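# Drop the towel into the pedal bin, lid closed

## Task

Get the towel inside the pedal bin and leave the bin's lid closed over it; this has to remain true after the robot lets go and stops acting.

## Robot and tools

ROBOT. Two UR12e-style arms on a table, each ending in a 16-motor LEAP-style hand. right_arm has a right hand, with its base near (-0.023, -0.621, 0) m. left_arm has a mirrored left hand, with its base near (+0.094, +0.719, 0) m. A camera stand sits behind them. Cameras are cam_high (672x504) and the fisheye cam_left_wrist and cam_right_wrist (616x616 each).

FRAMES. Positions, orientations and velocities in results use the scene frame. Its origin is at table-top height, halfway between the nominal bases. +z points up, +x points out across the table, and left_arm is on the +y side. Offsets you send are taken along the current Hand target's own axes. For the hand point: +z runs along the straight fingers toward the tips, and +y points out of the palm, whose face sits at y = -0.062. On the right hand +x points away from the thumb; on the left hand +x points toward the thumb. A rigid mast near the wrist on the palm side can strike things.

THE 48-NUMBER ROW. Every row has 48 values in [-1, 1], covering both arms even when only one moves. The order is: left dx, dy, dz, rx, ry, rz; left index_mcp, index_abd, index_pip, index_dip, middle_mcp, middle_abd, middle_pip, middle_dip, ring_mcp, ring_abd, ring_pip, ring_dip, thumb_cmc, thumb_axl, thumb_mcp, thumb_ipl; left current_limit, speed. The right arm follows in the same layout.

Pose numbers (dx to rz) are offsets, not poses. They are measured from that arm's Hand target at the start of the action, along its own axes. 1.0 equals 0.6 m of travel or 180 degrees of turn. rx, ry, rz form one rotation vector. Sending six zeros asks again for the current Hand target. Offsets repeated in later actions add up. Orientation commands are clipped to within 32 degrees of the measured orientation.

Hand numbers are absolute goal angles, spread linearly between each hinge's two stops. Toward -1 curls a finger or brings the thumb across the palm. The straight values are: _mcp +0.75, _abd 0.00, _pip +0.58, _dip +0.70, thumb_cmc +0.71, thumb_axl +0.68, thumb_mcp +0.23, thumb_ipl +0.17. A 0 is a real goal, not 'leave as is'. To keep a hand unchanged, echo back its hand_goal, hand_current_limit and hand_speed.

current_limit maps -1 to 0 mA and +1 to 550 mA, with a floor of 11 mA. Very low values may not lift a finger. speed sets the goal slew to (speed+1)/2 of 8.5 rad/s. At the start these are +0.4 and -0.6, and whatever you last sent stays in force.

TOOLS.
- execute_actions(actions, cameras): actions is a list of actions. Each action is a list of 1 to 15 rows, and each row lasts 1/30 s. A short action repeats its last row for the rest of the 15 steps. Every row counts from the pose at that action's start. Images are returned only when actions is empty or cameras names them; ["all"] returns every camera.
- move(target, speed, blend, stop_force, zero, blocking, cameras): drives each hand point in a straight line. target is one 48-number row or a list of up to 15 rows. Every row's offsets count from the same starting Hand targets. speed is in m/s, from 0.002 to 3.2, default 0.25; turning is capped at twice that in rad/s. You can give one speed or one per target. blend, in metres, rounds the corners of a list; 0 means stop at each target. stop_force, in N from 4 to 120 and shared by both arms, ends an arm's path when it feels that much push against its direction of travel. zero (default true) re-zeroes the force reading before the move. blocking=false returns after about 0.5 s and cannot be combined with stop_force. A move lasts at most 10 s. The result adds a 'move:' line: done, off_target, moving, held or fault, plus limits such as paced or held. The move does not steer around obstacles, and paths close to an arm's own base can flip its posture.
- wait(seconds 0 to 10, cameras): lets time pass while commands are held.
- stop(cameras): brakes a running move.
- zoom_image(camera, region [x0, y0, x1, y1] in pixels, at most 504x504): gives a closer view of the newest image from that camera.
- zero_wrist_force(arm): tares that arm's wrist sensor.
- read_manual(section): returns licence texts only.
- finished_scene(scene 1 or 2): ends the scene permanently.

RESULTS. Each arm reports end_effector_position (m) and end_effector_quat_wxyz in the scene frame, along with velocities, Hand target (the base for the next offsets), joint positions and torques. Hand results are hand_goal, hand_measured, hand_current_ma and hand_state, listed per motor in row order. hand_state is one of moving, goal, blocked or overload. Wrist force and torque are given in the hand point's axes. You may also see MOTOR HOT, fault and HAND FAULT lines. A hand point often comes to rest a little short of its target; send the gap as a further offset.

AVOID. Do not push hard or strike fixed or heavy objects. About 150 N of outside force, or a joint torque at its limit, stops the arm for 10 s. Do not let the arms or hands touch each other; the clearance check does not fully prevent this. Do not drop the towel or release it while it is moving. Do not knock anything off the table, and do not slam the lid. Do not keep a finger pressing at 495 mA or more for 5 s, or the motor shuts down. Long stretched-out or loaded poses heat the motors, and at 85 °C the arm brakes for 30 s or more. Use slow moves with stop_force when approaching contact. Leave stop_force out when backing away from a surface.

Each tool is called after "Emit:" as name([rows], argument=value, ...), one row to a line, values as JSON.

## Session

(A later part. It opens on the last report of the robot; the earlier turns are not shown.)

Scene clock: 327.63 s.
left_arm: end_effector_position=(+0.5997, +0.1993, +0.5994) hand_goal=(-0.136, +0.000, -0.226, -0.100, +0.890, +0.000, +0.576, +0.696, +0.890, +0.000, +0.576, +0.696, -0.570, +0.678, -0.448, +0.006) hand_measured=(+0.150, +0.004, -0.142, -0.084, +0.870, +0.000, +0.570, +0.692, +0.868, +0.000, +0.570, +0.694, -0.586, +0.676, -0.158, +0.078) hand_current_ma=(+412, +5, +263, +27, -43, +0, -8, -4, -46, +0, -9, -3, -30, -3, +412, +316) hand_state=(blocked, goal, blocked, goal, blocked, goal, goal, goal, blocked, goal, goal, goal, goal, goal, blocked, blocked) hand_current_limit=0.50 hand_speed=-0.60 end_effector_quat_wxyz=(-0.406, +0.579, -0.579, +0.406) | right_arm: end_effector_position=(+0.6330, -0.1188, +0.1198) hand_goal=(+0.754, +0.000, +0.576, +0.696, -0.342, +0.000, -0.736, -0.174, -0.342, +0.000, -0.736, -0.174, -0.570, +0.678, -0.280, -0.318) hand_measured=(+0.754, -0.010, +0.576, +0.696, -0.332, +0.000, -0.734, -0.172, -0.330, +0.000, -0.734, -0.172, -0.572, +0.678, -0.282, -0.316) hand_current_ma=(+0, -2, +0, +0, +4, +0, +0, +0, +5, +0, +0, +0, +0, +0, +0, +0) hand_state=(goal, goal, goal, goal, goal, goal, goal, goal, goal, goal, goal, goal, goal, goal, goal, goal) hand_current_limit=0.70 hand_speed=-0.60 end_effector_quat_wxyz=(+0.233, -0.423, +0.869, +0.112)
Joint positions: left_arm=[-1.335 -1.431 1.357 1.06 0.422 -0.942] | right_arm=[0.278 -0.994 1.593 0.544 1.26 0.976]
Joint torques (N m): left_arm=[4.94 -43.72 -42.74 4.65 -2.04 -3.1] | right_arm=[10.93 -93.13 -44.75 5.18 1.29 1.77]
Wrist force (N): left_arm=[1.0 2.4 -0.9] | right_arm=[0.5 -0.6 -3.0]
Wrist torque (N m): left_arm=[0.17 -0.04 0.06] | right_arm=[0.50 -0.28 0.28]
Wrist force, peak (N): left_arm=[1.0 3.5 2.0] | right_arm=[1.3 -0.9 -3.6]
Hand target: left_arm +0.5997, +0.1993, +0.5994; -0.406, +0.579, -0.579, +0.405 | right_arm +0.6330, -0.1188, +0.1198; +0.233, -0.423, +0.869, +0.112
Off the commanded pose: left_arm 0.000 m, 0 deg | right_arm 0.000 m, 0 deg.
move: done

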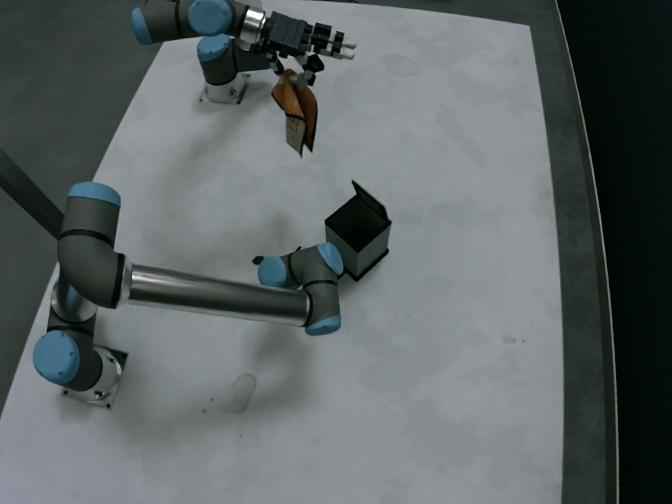

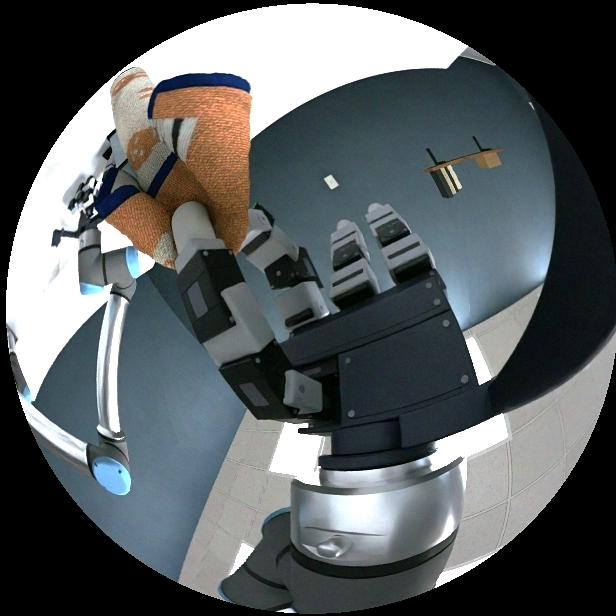

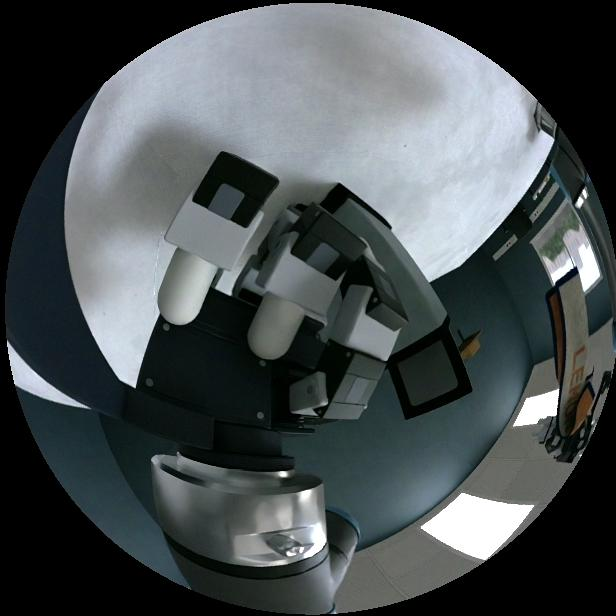

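Emit:
move([
  [0.1488,-0.0688,0.0642,0,0.0418,0.0152,-0.137,0,-0.226,-0.101,0.89,0,0.576,0.696,0.89,0,0.576,0.696,-0.571,0.678,-0.449,0.005,0.5,-0.6,0,0,0,0,0,0,0.754,0,0.576,0.696,-0.342,0,-0.737,-0.174,-0.342,0,-0.737,-0.174,-0.571,0.678,-0.281,-0.319,0.7,-0.6],
  [0.4062,-0.1812,0.3732,0,0.0418,0.0152,-0.137,0,-0.226,-0.101,0.89,0,0.576,0.696,0.89,0,0.576,0.696,-0.571,0.678,-0.449,0.005,0.5,-0.6,0,0,0,0,0,0,0.754,0,0.576,0.696,-0.342,0,-0.737,-0.174,-0.342,0,-0.737,-0.174,-0.571,0.678,-0.281,-0.319,0.7,-0.6],
], speed=[0.15,0.13], blend=[0.03,0], cameras=["all"])

Emit:
zoom_image(camera="cam_high", region=[290, 100, 430, 290])

Emit:
zoom_image(camera="cam_left_wrist", region=[20, 20, 350, 340])

Emit:
zoom_image(camera="cam_right_wrist", region=[316, 250, 616, 550])

Scene clock: 381.47 s.
left_arm: end_effector_position=(+0.8471, -0.0438, +0.6244) hand_goal=(-0.136, +0.000, -0.226, -0.100, +0.890, +0.000, +0.576, +0.696, +0.890, +0.000, +0.576, +0.696, -0.570, +0.678, -0.448, +0.006) hand_measured=(+0.150, +0.004, -0.142, -0.084, +0.870, +0.000, +0.570, +0.692, +0.868, +0.000, +0.570, +0.694, -0.586, +0.676, -0.158, +0.078) hand_current_ma=(+412, +5, +263, +27, -43, +0, -8, -4, -46, +0, -9, -3, -31, -3, +413, +316) hand_state=(blocked, goal, blocked, goal, blocked, goal, goal, goal, blocked, goal, goal, goal, goal, goal, blocked, blocked) hand_current_limit=0.50 hand_speed=-0.60 end_effector_quat_wxyz=(+0.377, -0.536, +0.617, -0.435) | right_arm: end_effector_position=(+0.6330, -0.1188, +0.1198) hand_goal=(+0.754, +0.000, +0.576, +0.696, -0.342, +0.000, -0.736, -0.174, -0.342, +0.000, -0.736, -0.174, -0.570, +0.678, -0.280, -0.318) hand_measured=(+0.754, -0.010, +0.576, +0.696, -0.332, +0.000, -0.734, -0.172, -0.330, +0.000, -0.734, -0.172, -0.572, +0.678, -0.282, -0.316) hand_current_ma=(+0, -2, +0, +0, +4, +0, +0, +0, +5, +0, +0, +0, +0, +0, +0, +0) hand_state=(goal, goal, goal, goal, goal, goal, goal, goal, goal, goal, goal, goal, goal, goal, goal, goal) hand_current_limit=0.70 hand_speed=-0.60 end_effector_quat_wxyz=(+0.233, -0.423, +0.869, +0.112)
Joint positions: left_arm=[-1.111 -0.658 0.035 1.182 0.689 -0.45] | right_arm=[0.278 -0.994 1.593 0.544 1.26 0.976]
Joint torques (N m): left_arm=[-13.54 -103.36 -44.77 1.29 -2.44 3.27] | right_arm=[8.69 -92.89 -43.07 4.64 0.37 1.93]
Wrist force (N): left_arm=[0.9 1.9 -0.9] | right_arm=[0.7 -0.5 -3.0]
Wrist torque (N m): left_arm=[0.11 -0.01 0.02] | right_arm=[0.51 -0.32 0.31]
Wrist force, peak (N): left_arm=[-0.5 3.1 -1.5] | right_arm=[0.7 -0.5 -3.7]
Hand target: left_arm +0.8474, -0.0443, +0.6249; +0.377, -0.537, +0.618, -0.433 | right_arm +0.6330, -0.1188, +0.1198; +0.233, -0.423, +0.869, +0.112
Off the commanded pose: left_arm 0.001 m, 0 deg | right_arm 0.000 m, 0 deg.
elbow stopped short (left arm): the move would have taken joint 3 (elbow) straighter than the controller allows.
move: done

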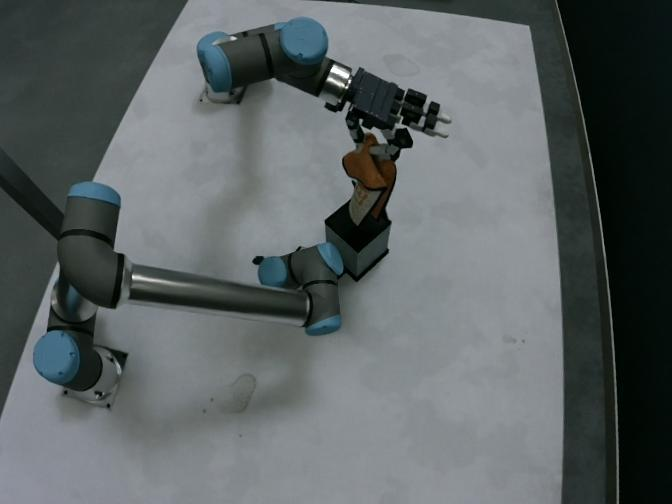

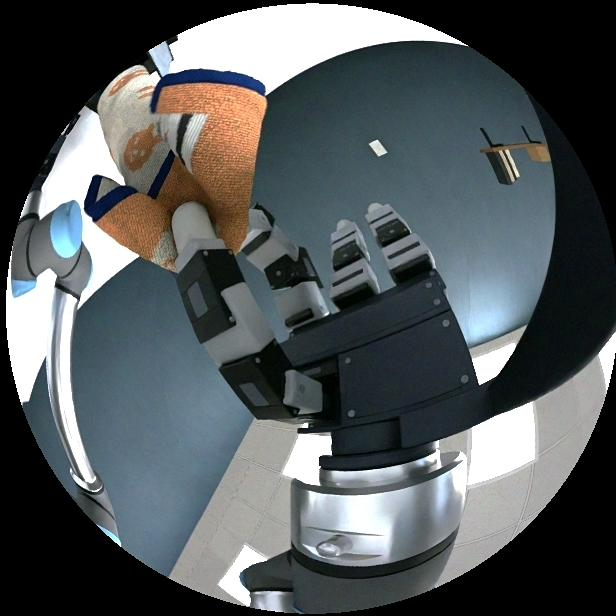

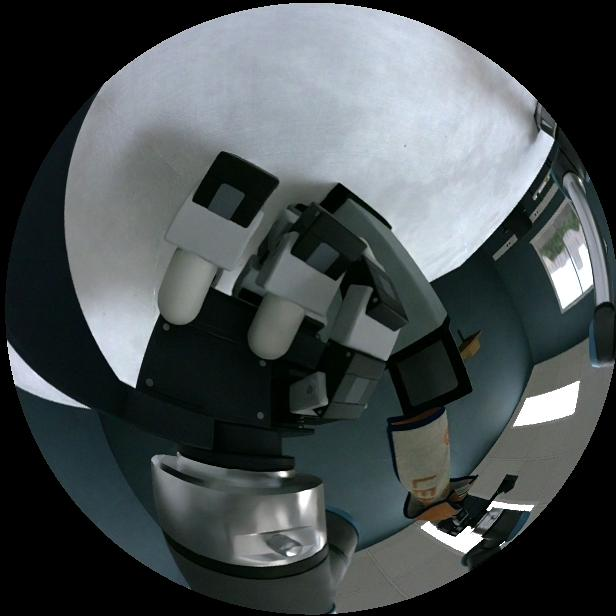

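Scaled by 2.653.

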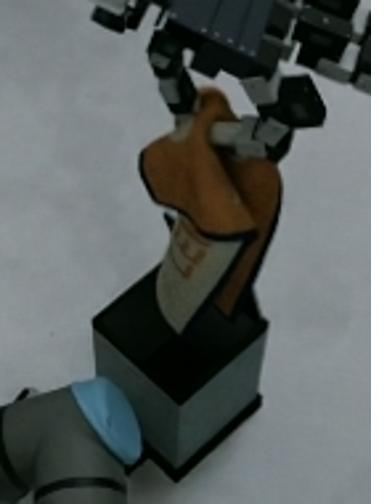

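Scaled by 1.527 from the camera's 616x616 image, which has a finer 880x880 frame.

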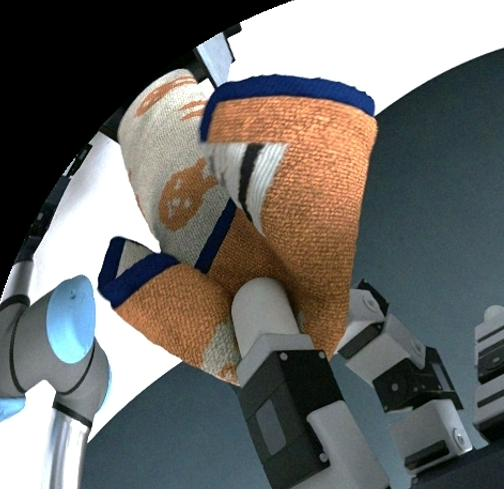

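Scaled by 1.680 from the camera's 616x616 image, which has a finer 880x880 frame.

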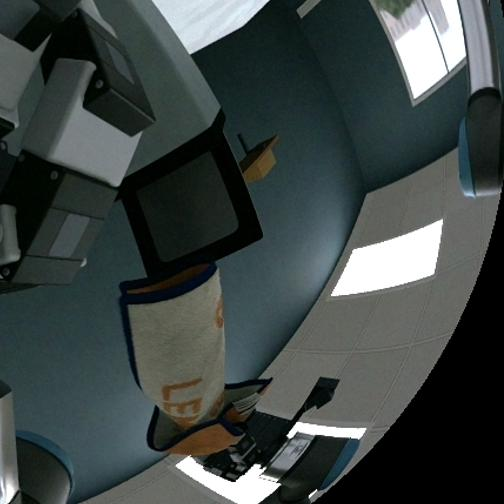

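Emit:
move(target=[0.0288,0.0092,-0.0253,0,0.1671,0.0608,-0.137,0,-0.226,-0.101,0.89,0,0.576,0.696,0.89,0,0.576,0.696,-0.571,0.678,-0.449,0.005,0.5,-0.6,0,0,0,0,0,0,0.754,0,0.576,0.696,-0.342,0,-0.737,-0.174,-0.342,0,-0.737,-0.174,-0.571,0.678,-0.281,-0.319,0.7,-0.6], speed=0.12, cameras=["all"])

Emit:
zoom_image(camera="cam_high", region=[290, 100, 430, 290])

Emit:
zoom_image(camera="cam_left_wrist", region=[20, 20, 350, 340])

Emit:
zoom_image(camera="cam_right_wrist", region=[316, 250, 616, 550])

Scene clock: 438.70 s.
left_arm: end_effector_position=(+0.8291, -0.0590, +0.6250) hand_goal=(-0.136, +0.000, -0.226, -0.100, +0.890, +0.000, +0.576, +0.696, +0.890, +0.000, +0.576, +0.696, -0.570, +0.678, -0.448, +0.006) hand_measured=(+0.150, +0.004, -0.142, -0.084, +0.870, +0.000, +0.570, +0.692, +0.868, +0.000, +0.570, +0.694, -0.586, +0.676, -0.158, +0.078) hand_current_ma=(+413, +5, +263, +27, -43, +0, -8, -4, -46, +0, -9, -3, -31, -3, +412, +316) hand_state=(blocked, goal, blocked, goal, blocked, goal, goal, goal, blocked, goal, goal, goal, goal, goal, blocked, blocked) hand_current_limit=0.50 hand_speed=-0.60 end_effector_quat_wxyz=(+0.243, -0.346, +0.742, -0.520) | right_arm: end_effector_position=(+0.6330, -0.1188, +0.1198) hand_goal=(+0.754, +0.000, +0.576, +0.696, -0.342, +0.000, -0.736, -0.174, -0.342, +0.000, -0.736, -0.174, -0.570, +0.678, -0.280, -0.318) hand_measured=(+0.754, -0.010, +0.576, +0.696, -0.332, +0.000, -0.734, -0.172, -0.330, +0.000, -0.734, -0.172, -0.572, +0.678, -0.282, -0.316) hand_current_ma=(+0, -2, +0, +0, +4, +0, +0, +0, +5, +0, +0, +0, +0, +0, +0, +0) hand_state=(goal, goal, goal, goal, goal, goal, goal, goal, goal, goal, goal, goal, goal, goal, goal, goal) hand_current_limit=0.70 hand_speed=-0.60 end_effector_quat_wxyz=(+0.233, -0.423, +0.869, +0.112)
Joint positions: left_arm=[-1.025 -0.924 0.508 0.783 1.271 -0.112] | right_arm=[0.278 -0.994 1.593 0.544 1.26 0.976]
Joint torques (N m): left_arm=[-13.89 -90.26 -49.04 2.08 0.36 -3.1] | right_arm=[8.34 -90.58 -43.35 4.18 0.59 1.57]
Wrist force (N): left_arm=[1.2 2.4 -0.8] | right_arm=[0.7 -0.8 -2.7]
Wrist torque (N m): left_arm=[0.15 -0.12 0.03] | right_arm=[0.45 -0.32 0.29]
Wrist force, peak (N): left_arm=[1.2 2.5 -1.0] | right_arm=[0.8 -0.3 -3.6]
Hand target: left_arm +0.8290, -0.0592, +0.6249; +0.243, -0.346, +0.742, -0.520 | right_arm +0.6330, -0.1188, +0.1198; +0.233, -0.423, +0.869, +0.112
Off the commanded pose: left_arm 0.000 m, 0 deg | right_arm 0.000 m, 0 deg.
move: done

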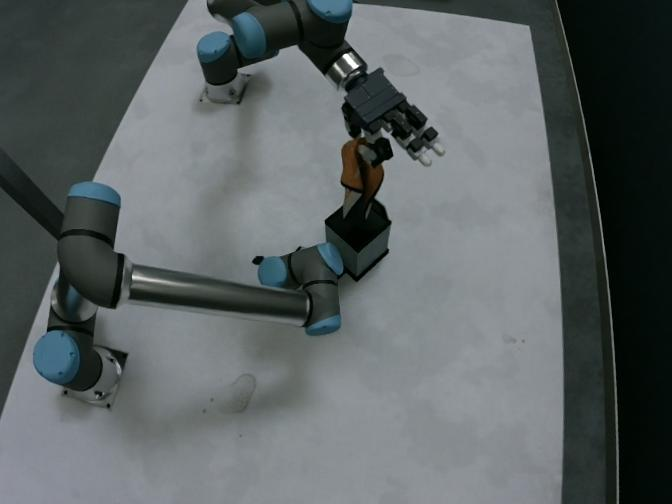

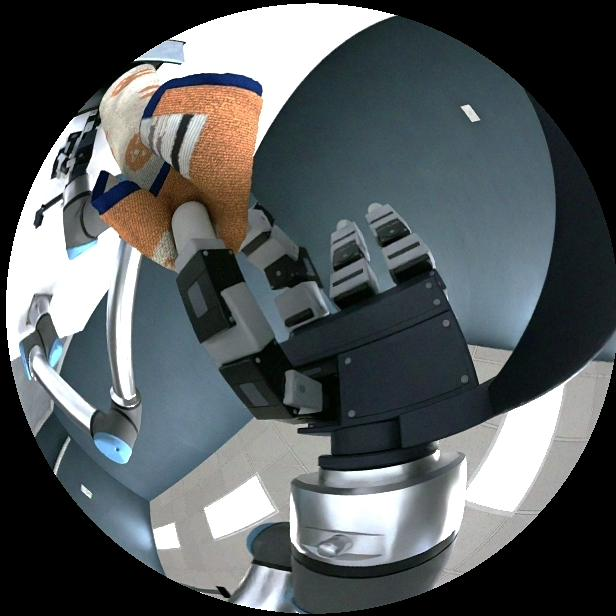

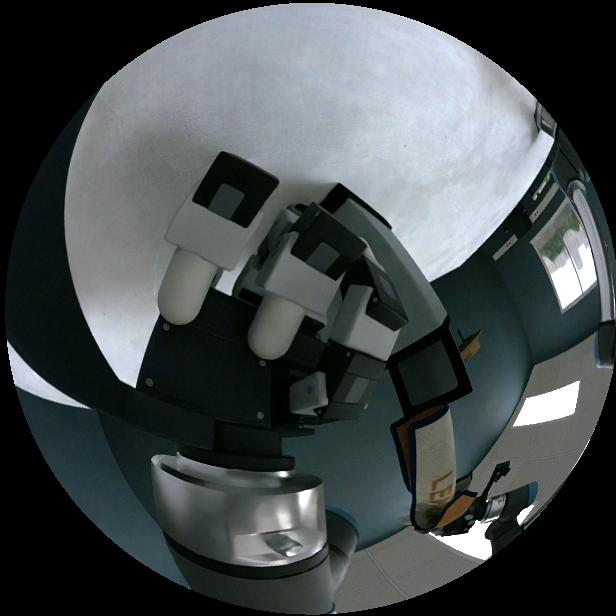

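Scaled by 2.653.

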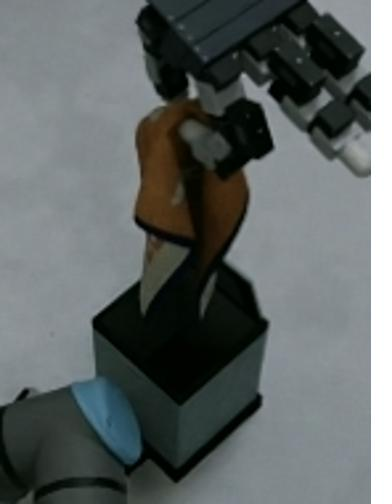

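Scaled by 1.527 from the camera's 616x616 image, which has a finer 880x880 frame.

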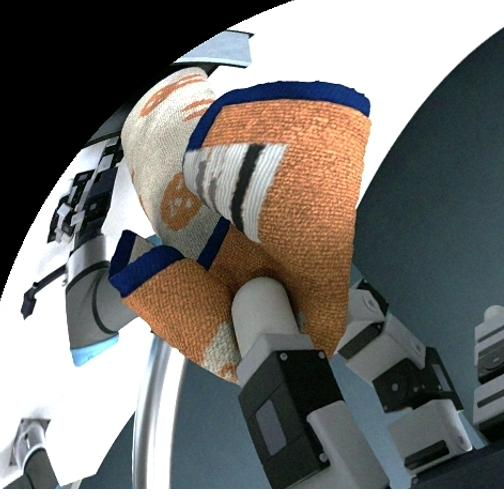

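Scaled by 1.680 from the camera's 616x616 image, which has a finer 880x880 frame.

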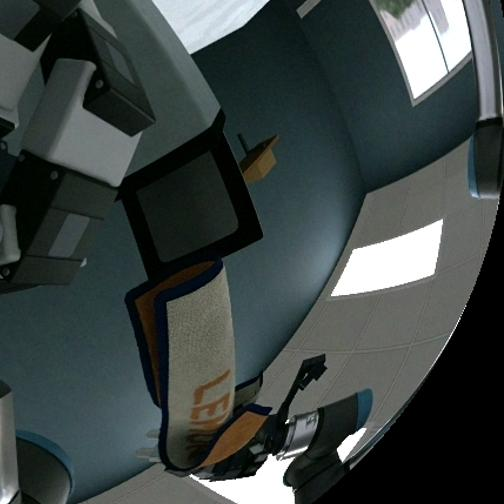

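Emit:
move([
  [0.0133,0,0,0,0,0,-0.137,0,-0.226,-0.101,0.89,0,0.576,0.696,0.89,0,0.576,0.696,-0.571,0.678,-0.449,0.005,0.5,-0.6,0,0,0,0,0,0,0.754,0,0.576,0.696,-0.342,0,-0.737,-0.174,-0.342,0,-0.737,-0.174,-0.571,0.678,-0.281,-0.319,0.7,-0.6],
  [0.0133,0.3212,0.1168,0,0,0,-0.137,0,-0.226,-0.101,0.89,0,0.576,0.696,0.89,0,0.576,0.696,-0.571,0.678,-0.449,0.005,0.5,-0.6,0,0,0,0,0,0,0.754,0,0.576,0.696,-0.342,0,-0.737,-0.174,-0.342,0,-0.737,-0.174,-0.571,0.678,-0.281,-0.319,0.7,-0.6],
], speed=0.1, stop_force=8, cameras=["all"])

Emit:
zoom_image(camera="cam_high", region=[290, 130, 430, 290])

Emit:
zoom_image(camera="cam_left_wrist", region=[20, 20, 350, 340])

Emit:
zoom_image(camera="cam_right_wrist", region=[316, 250, 616, 550])

Scene clock: 470.20 s.
left_arm: end_effector_position=(+0.8240, -0.0651, +0.4199) hand_goal=(-0.136, +0.000, -0.226, -0.100, +0.890, +0.000, +0.576, +0.696, +0.890, +0.000, +0.576, +0.696, -0.570, +0.678, -0.448, +0.006) hand_measured=(+0.150, +0.004, -0.142, -0.084, +0.870, +0.000, +0.570, +0.692, +0.868, +0.000, +0.570, +0.694, -0.586, +0.676, -0.158, +0.078) hand_current_ma=(+412, +5, +263, +27, -43, +0, -8, -4, -46, +0, -9, -3, -31, -3, +413, +316) hand_state=(blocked, goal, blocked, goal, blocked, goal, goal, goal, blocked, goal, goal, goal, goal, goal, blocked, blocked) hand_current_limit=0.50 hand_speed=-0.60 end_effector_quat_wxyz=(+0.243, -0.346, +0.742, -0.520) | right_arm: end_effector_position=(+0.6330, -0.1188, +0.1198) hand_goal=(+0.754, +0.000, +0.576, +0.696, -0.342, +0.000, -0.736, -0.174, -0.342, +0.000, -0.736, -0.174, -0.570, +0.678, -0.280, -0.318) hand_measured=(+0.754, -0.010, +0.576, +0.696, -0.332, +0.000, -0.734, -0.172, -0.330, +0.000, -0.734, -0.172, -0.572, +0.678, -0.282, -0.316) hand_current_ma=(+0, -2, +0, +0, +4, +0, +0, +0, +5, +0, +0, +0, +0, +0, +0, +0) hand_state=(goal, goal, goal, goal, goal, goal, goal, goal, goal, goal, goal, goal, goal, goal, goal, goal) hand_current_limit=0.70 hand_speed=-0.60 end_effector_quat_wxyz=(+0.233, -0.423, +0.869, +0.112)
Joint positions: left_arm=[-1.034 -1.019 1.03 0.356 1.263 -0.115] | right_arm=[0.278 -0.994 1.593 0.544 1.26 0.976]
Joint torques (N m): left_arm=[4.78 -93.85 -53.17 1.47 0.72 2.97] | right_arm=[10.02 -92.13 -43.65 3.67 0.61 1.72]
Wrist force (N): left_arm=[1.2 1.9 -1.0] | right_arm=[1.0 -0.6 -2.8]
Wrist torque (N m): left_arm=[0.11 -0.12 0.03] | right_arm=[0.49 -0.36 0.33]
Wrist force, peak (N): left_arm=[1.2 3.4 -0.7] | right_arm=[0.6 -0.2 -3.6]
Hand target: left_arm +0.8240, -0.0651, +0.4198; +0.243, -0.346, +0.742, -0.520 | right_arm +0.6330, -0.1188, +0.1198; +0.233, -0.423, +0.869, +0.112
Off the commanded pose: left_arm 0.000 m, 0 deg | right_arm 0.000 m, 0 deg.
move: done

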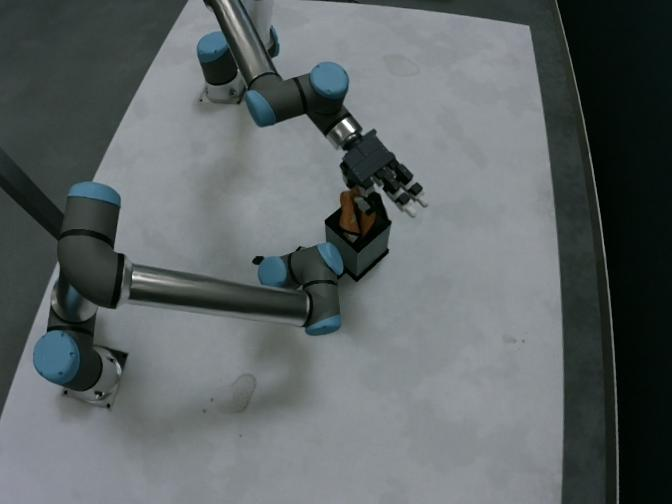

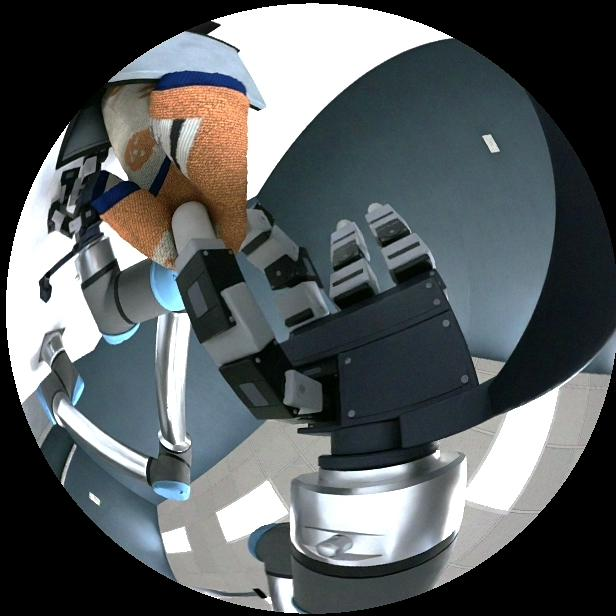

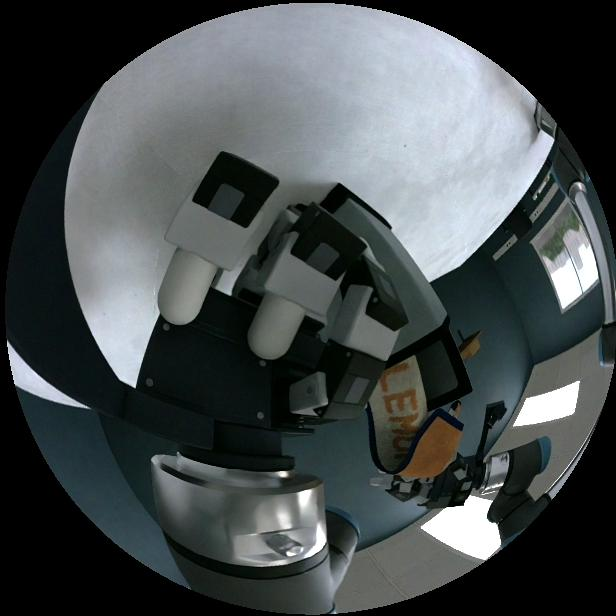

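Scaled by 3.150.

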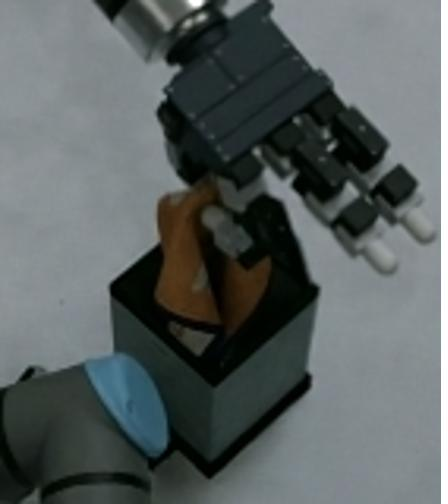

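Scaled by 1.527 from the camera's 616x616 image, which has a finer 880x880 frame.

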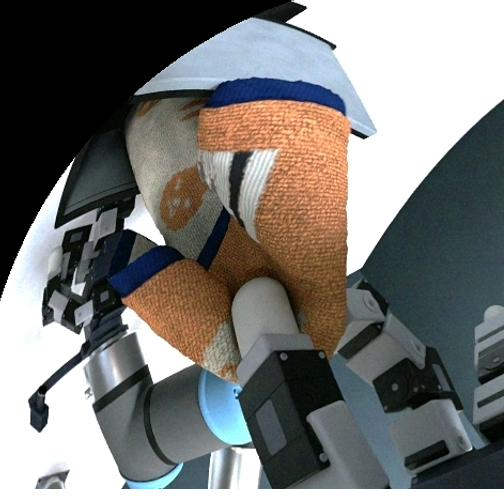

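Scaled by 1.680 from the camera's 616x616 image, which has a finer 880x880 frame.

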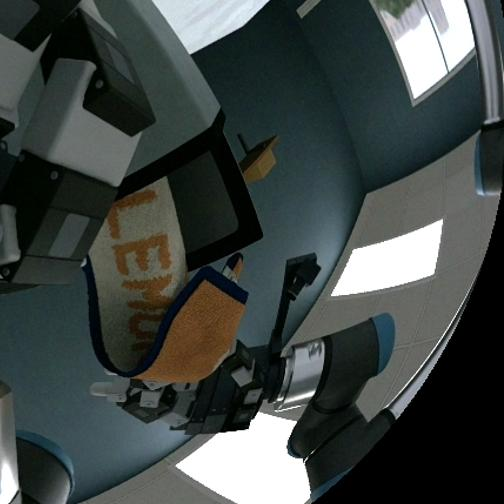

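Emit:
move(target=[0,0.1488,0.0542,0,0,0,-0.137,0,-0.226,-0.101,0.89,0,0.576,0.696,0.89,0,0.576,0.696,-0.571,0.678,-0.449,0.005,0.5,-0.6,0,0,0,0,0,0,0.754,0,0.576,0.696,-0.342,0,-0.737,-0.174,-0.342,0,-0.737,-0.174,-0.571,0.678,-0.281,-0.319,0.7,-0.6], speed=0.08, stop_force=8, cameras=["all"])

Emit:
zoom_image(camera="cam_high", region=[310, 160, 420, 290])

Emit:
zoom_image(camera="cam_left_wrist", region=[20, 20, 350, 340])

Emit:
zoom_image(camera="cam_right_wrist", region=[336, 290, 516, 500])

Scene clock: 524.17 s.
left_arm: end_effector_position=(+0.8241, -0.0650, +0.3248) hand_goal=(-0.136, +0.000, -0.226, -0.100, +0.890, +0.000, +0.576, +0.696, +0.890, +0.000, +0.576, +0.696, -0.570, +0.678, -0.448, +0.006) hand_measured=(+0.150, +0.004, -0.142, -0.086, +0.870, +0.000, +0.570, +0.692, +0.868, +0.000, +0.570, +0.694, -0.586, +0.676, -0.158, +0.078) hand_current_ma=(+412, +5, +263, +24, -43, +0, -8, -4, -46, +0, -9, -3, -31, -3, +412, +315) hand_state=(blocked, goal, blocked, goal, blocked, goal, goal, goal, blocked, goal, goal, goal, goal, goal, blocked, blocked) hand_current_limit=0.50 hand_speed=-0.60 end_effector_quat_wxyz=(+0.243, -0.346, +0.742, -0.520) | right_arm: end_effector_position=(+0.6330, -0.1188, +0.1198) hand_goal=(+0.754, +0.000, +0.576, +0.696, -0.342, +0.000, -0.736, -0.174, -0.342, +0.000, -0.736, -0.174, -0.570, +0.678, -0.280, -0.318) hand_measured=(+0.754, -0.010, +0.576, +0.696, -0.332, +0.000, -0.734, -0.172, -0.330, +0.000, -0.734, -0.172, -0.572, +0.678, -0.282, -0.316) hand_current_ma=(+0, -2, +0, +0, +4, +0, +0, +0, +5, +0, +0, +0, +0, +0, +0, +0) hand_state=(goal, goal, goal, goal, goal, goal, goal, goal, goal, goal, goal, goal, goal, goal, goal, goal) hand_current_limit=0.70 hand_speed=-0.60 end_effector_quat_wxyz=(+0.233, -0.423, +0.869, +0.112)
Joint positions: left_arm=[-1.034 -1.003 1.173 0.198 1.263 -0.115] | right_arm=[0.278 -0.994 1.593 0.544 1.26 0.976]
Joint torques (N m): left_arm=[7.06 -107.85 -56.18 1.61 1.33 3.45] | right_arm=[9.24 -92.7 -43.37 3.31 0.66 1.54]
Wrist force (N): left_arm=[1.1 2.1 -1.3] | right_arm=[0.2 -0.3 -2.8]
Wrist torque (N m): left_arm=[0.17 -0.11 0.02] | right_arm=[0.52 -0.27 0.27]
Wrist force, peak (N): left_arm=[1.1 3.2 -0.9] | right_arm=[0.6 -0.7 -3.5]
Hand target: left_arm +0.8241, -0.0650, +0.3248; +0.243, -0.346, +0.742, -0.520 | right_arm +0.6330, -0.1188, +0.1198; +0.233, -0.423, +0.869, +0.112
Off the commanded pose: left_arm 0.000 m, 0 deg | right_arm 0.000 m, 0 deg.
move: done

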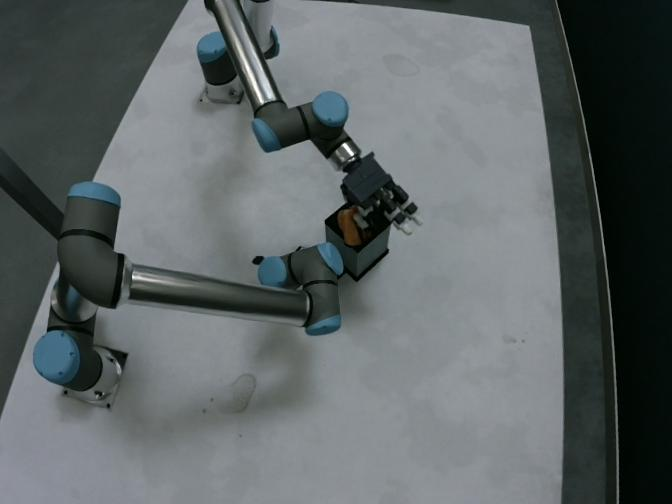

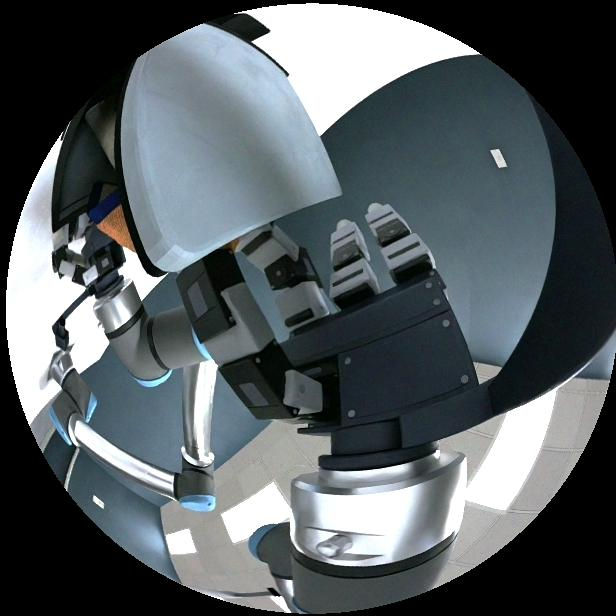

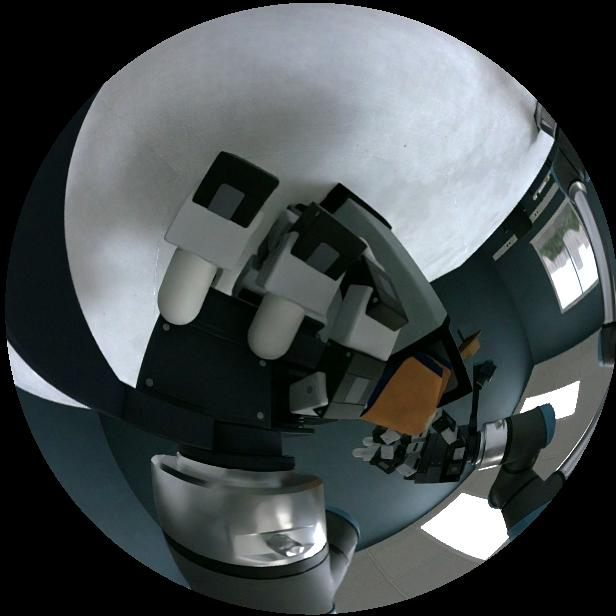

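Scaled by 3.877.

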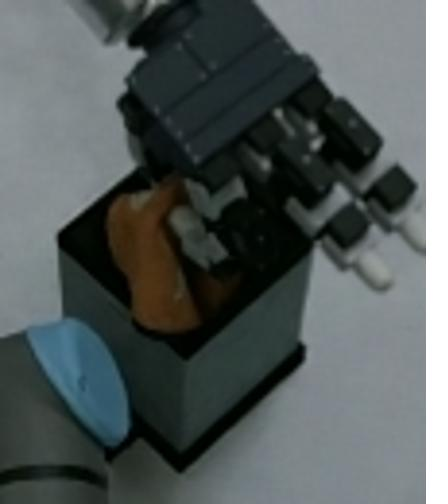

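Scaled by 1.527 from the camera's 616x616 image, which has a finer 880x880 frame.

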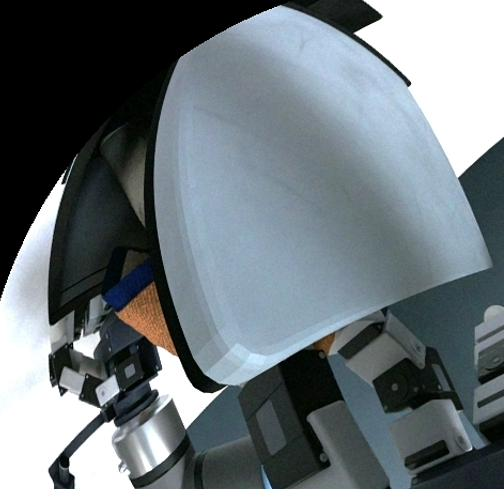

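Scaled by 2.400 from the camera's 616x616 image, which has a finer 880x880 frame.

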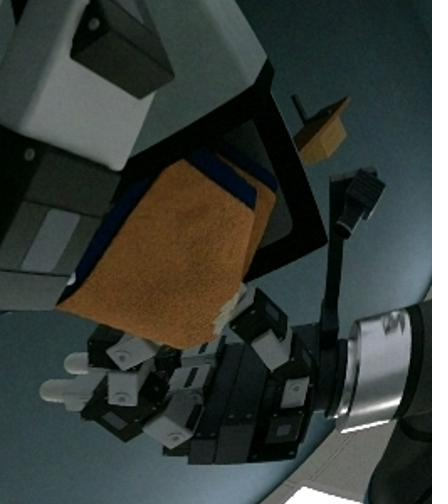

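Emit:
move(target=[-0.0467,0.0005,-0.0014,0,0,0,-0.137,0,-0.226,-0.101,0.89,0,0.576,0.696,0.89,0,0.576,0.696,-0.571,0.678,-0.449,0.005,0.5,-0.6,0,0,0,0,0,0,0.754,0,0.576,0.696,-0.342,0,-0.737,-0.174,-0.342,0,-0.737,-0.174,-0.571,0.678,-0.281,-0.319,0.7,-0.6], speed=0.04, stop_force=8, cameras=["all"])

Emit:
zoom_image(camera="cam_high", region=[310, 180, 400, 270])

Emit:
zoom_image(camera="cam_left_wrist", region=[20, 20, 350, 340])

Emit:
zoom_image(camera="cam_right_wrist", region=[336, 290, 516, 500])

Scene clock: 571.47 s.
left_arm: end_effector_position=(+0.8415, -0.0429, +0.3249) hand_goal=(-0.136, +0.000, -0.226, -0.100, +0.890, +0.000, +0.576, +0.696, +0.890, +0.000, +0.576, +0.696, -0.570, +0.678, -0.448, +0.006) hand_measured=(+0.150, +0.004, -0.142, -0.086, +0.870, +0.000, +0.570, +0.692, +0.868, +0.000, +0.570, +0.694, -0.586, +0.676, -0.158, +0.078) hand_current_ma=(+412, +5, +263, +24, -43, +0, -8, -4, -46, +0, -9, -3, -31, -3, +412, +315) hand_state=(blocked, goal, blocked, goal, blocked, goal, goal, goal, blocked, goal, goal, goal, goal, goal, blocked, blocked) hand_current_limit=0.50 hand_speed=-0.60 end_effector_quat_wxyz=(+0.243, -0.346, +0.742, -0.520) | right_arm: end_effector_position=(+0.6330, -0.1188, +0.1198) hand_goal=(+0.754, +0.000, +0.576, +0.696, -0.342, +0.000, -0.736, -0.174, -0.342, +0.000, -0.736, -0.174, -0.570, +0.678, -0.280, -0.318) hand_measured=(+0.754, -0.010, +0.576, +0.696, -0.332, +0.000, -0.734, -0.172, -0.330, +0.000, -0.734, -0.172, -0.572, +0.678, -0.282, -0.316) hand_current_ma=(+0, -2, +0, +0, +4, +0, +0, +0, +5, +0, +0, +0, +0, +0, +0, +0) hand_state=(goal, goal, goal, goal, goal, goal, goal, goal, goal, goal, goal, goal, goal, goal, goal, goal) hand_current_limit=0.70 hand_speed=-0.60 end_effector_quat_wxyz=(+0.233, -0.423, +0.869, +0.112)
Joint positions: left_arm=[-1.003 -1.011 1.185 0.19 1.292 -0.103] | right_arm=[0.278 -0.994 1.593 0.544 1.26 0.976]
Joint torques (N m): left_arm=[-14 -82.01 -54.85 1.51 -1.69 -2.1] | right_arm=[9.78 -91.76 -43.23 3.2 1.08 1.48]
Wrist force (N): left_arm=[1.3 2.2 -1.0] | right_arm=[0.5 -0.5 -2.9]
Wrist torque (N m): left_arm=[0.15 -0.13 -0.03] | right_arm=[0.51 -0.30 0.29]
Wrist force, peak (N): left_arm=[2.1 2.3 -1.3] | right_arm=[1.0 -0.9 -3.4]
Hand target: left_arm +0.8415, -0.0429, +0.3248; +0.243, -0.346, +0.742, -0.520 | right_arm +0.6330, -0.1188, +0.1198; +0.233, -0.423, +0.869, +0.112
Off the commanded pose: left_arm 0.000 m, 0 deg | right_arm 0.000 m, 0 deg.
move: done

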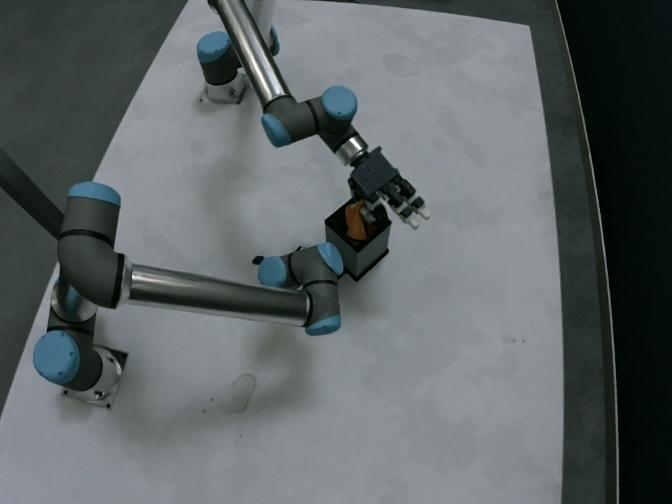

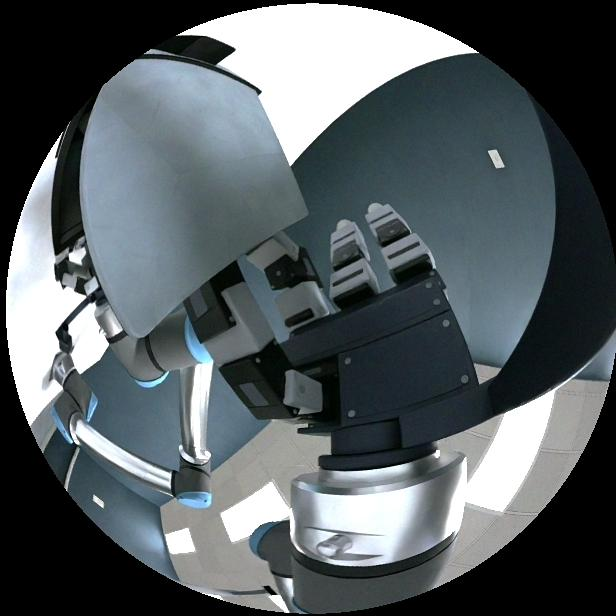

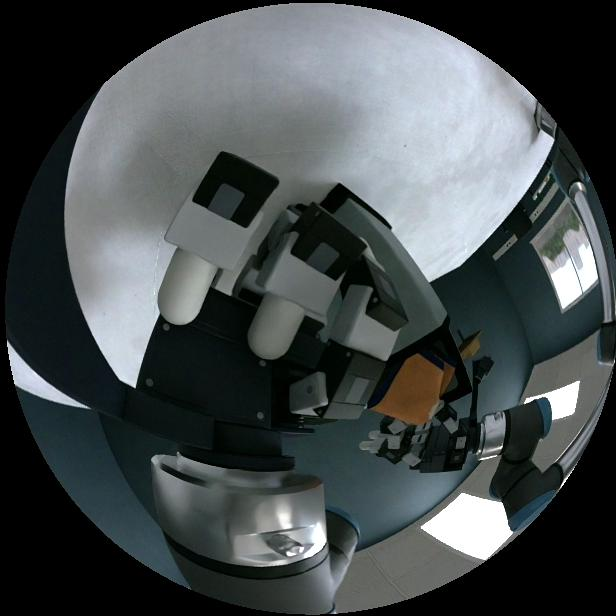

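Scaled by 5.600.

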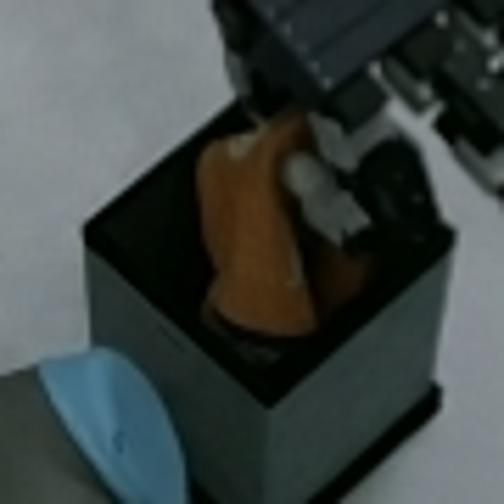

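Scaled by 1.527 from the camera's 616x616 image, which has a finer 880x880 frame.

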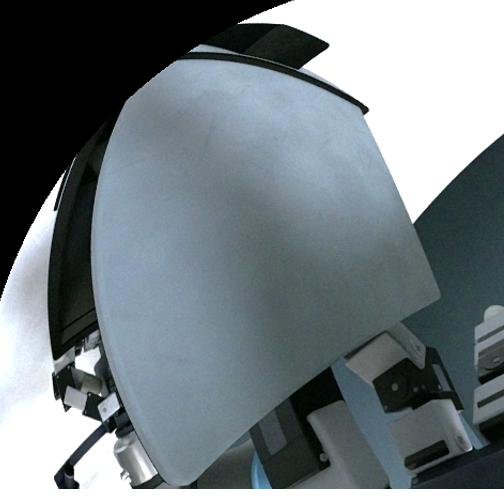

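Scaled by 2.400 from the camera's 616x616 image, which has a finer 880x880 frame.

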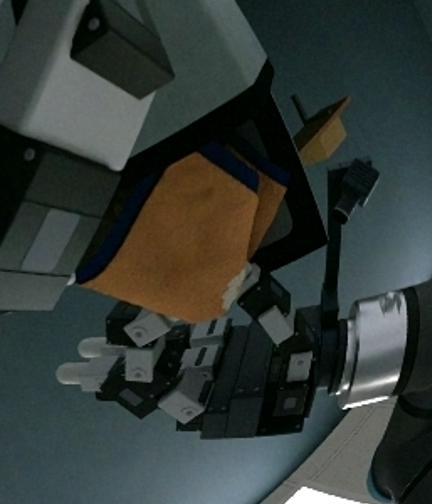

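Emit:
move(target=[0,0,0,0,0,0,0.842,0,-0.343,-0.217,0.89,0,0.576,0.696,0.89,0,0.576,0.696,-0.571,0.678,0.4,0.168,0.5,-0.7,0,0,0,0,0,0,0.754,0,0.576,0.696,-0.342,0,-0.737,-0.174,-0.342,0,-0.737,-0.174,-0.571,0.678,-0.281,-0.319,0.7,-0.6], speed=0.05, cameras=["all"])

Emit:
zoom_image(camera="cam_high", region=[310, 180, 400, 270])

Emit:
zoom_image(camera="cam_right_wrist", region=[336, 290, 516, 500])

Scene clock: 587.87 s.
left_arm: end_effector_position=(+0.8415, -0.0429, +0.3248) hand_goal=(+0.842, +0.000, -0.342, -0.216, +0.890, +0.000, +0.576, +0.696, +0.890, +0.000, +0.576, +0.696, -0.570, +0.678, +0.400, +0.168) hand_measured=(+0.822, +0.002, -0.340, -0.212, +0.870, +0.000, +0.570, +0.692, +0.868, +0.000, +0.570, +0.694, -0.574, +0.676, +0.392, +0.166) hand_current_ma=(-42, +2, +2, +3, -43, +0, -8, -4, -46, +0, -9, -3, -4, -3, -14, -2) hand_state=(blocked, goal, goal, goal, blocked, goal, goal, goal, blocked, goal, goal, goal, goal, goal, goal, goal) hand_current_limit=0.50 hand_speed=-0.70 end_effector_quat_wxyz=(+0.243, -0.346, +0.742, -0.520) | right_arm: end_effector_position=(+0.6330, -0.1188, +0.1198) hand_goal=(+0.754, +0.000, +0.576, +0.696, -0.342, +0.000, -0.736, -0.174, -0.342, +0.000, -0.736, -0.174, -0.570, +0.678, -0.280, -0.318) hand_measured=(+0.754, -0.010, +0.576, +0.696, -0.332, +0.000, -0.734, -0.172, -0.330, +0.000, -0.734, -0.172, -0.572, +0.678, -0.282, -0.316) hand_current_ma=(+0, -2, +0, +0, +4, +0, +0, +0, +5, +0, +0, +0, +0, +0, +0, +0) hand_state=(goal, goal, goal, goal, goal, goal, goal, goal, goal, goal, goal, goal, goal, goal, goal, goal) hand_current_limit=0.70 hand_speed=-0.60 end_effector_quat_wxyz=(+0.233, -0.423, +0.869, +0.112)
Joint positions: left_arm=[-1.003 -1.011 1.184 0.19 1.292 -0.103] | right_arm=[0.278 -0.994 1.593 0.544 1.26 0.976]
Joint torques (N m): left_arm=[-13.9 -84.36 -55.67 1.6 -1.55 -2.21] | right_arm=[6.65 -91.08 -43.64 3.05 0.88 1.5]
Wrist force (N): left_arm=[1.3 2.0 -1.3] | right_arm=[0.6 -0.5 -3.3]
Wrist torque (N m): left_arm=[0.19 -0.13 -0.04] | right_arm=[0.55 -0.30 0.30]
Wrist force, peak (N): left_arm=[1.4 2.5 -1.4] | right_arm=[1.1 -0.4 -3.5]
Hand target: left_arm +0.8415, -0.0429, +0.3248; +0.243, -0.346, +0.742, -0.520 | right_arm +0.6330, -0.1188, +0.1198; +0.233, -0.423, +0.869, +0.112
Off the commanded pose: left_arm 0.000 m, 0 deg | right_arm 0.000 m, 0 deg.
move: done

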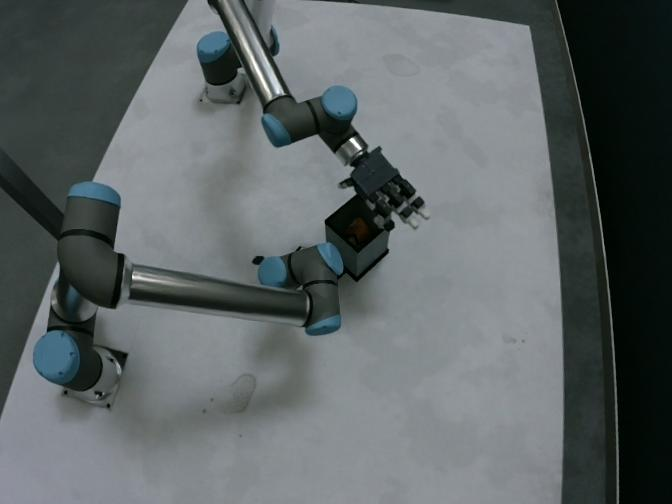

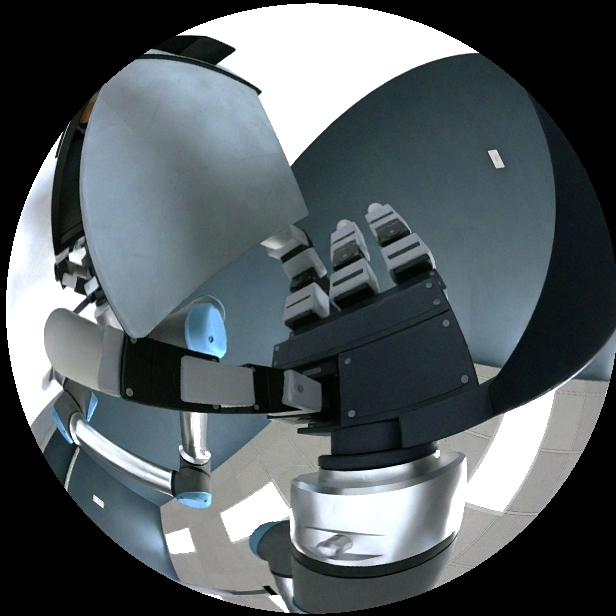

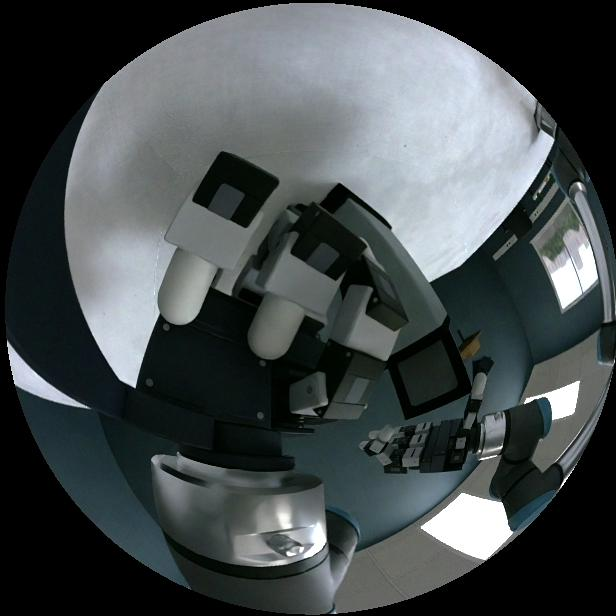

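Scaled by 5.600.

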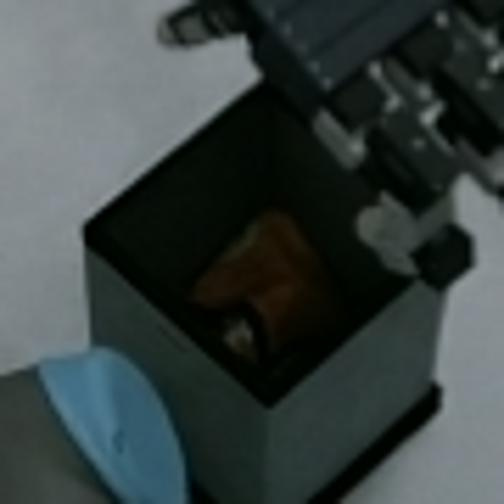

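Scaled by 2.400 from the camera's 616x616 image, which has a finer 880x880 frame.

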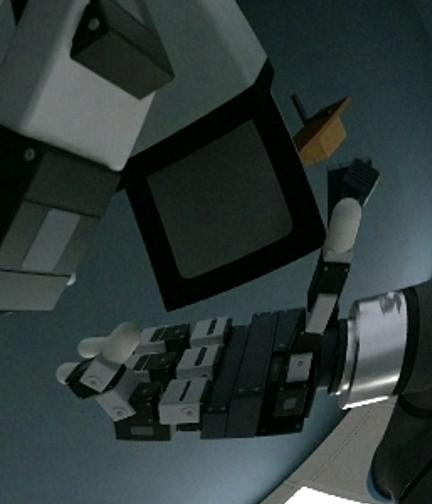

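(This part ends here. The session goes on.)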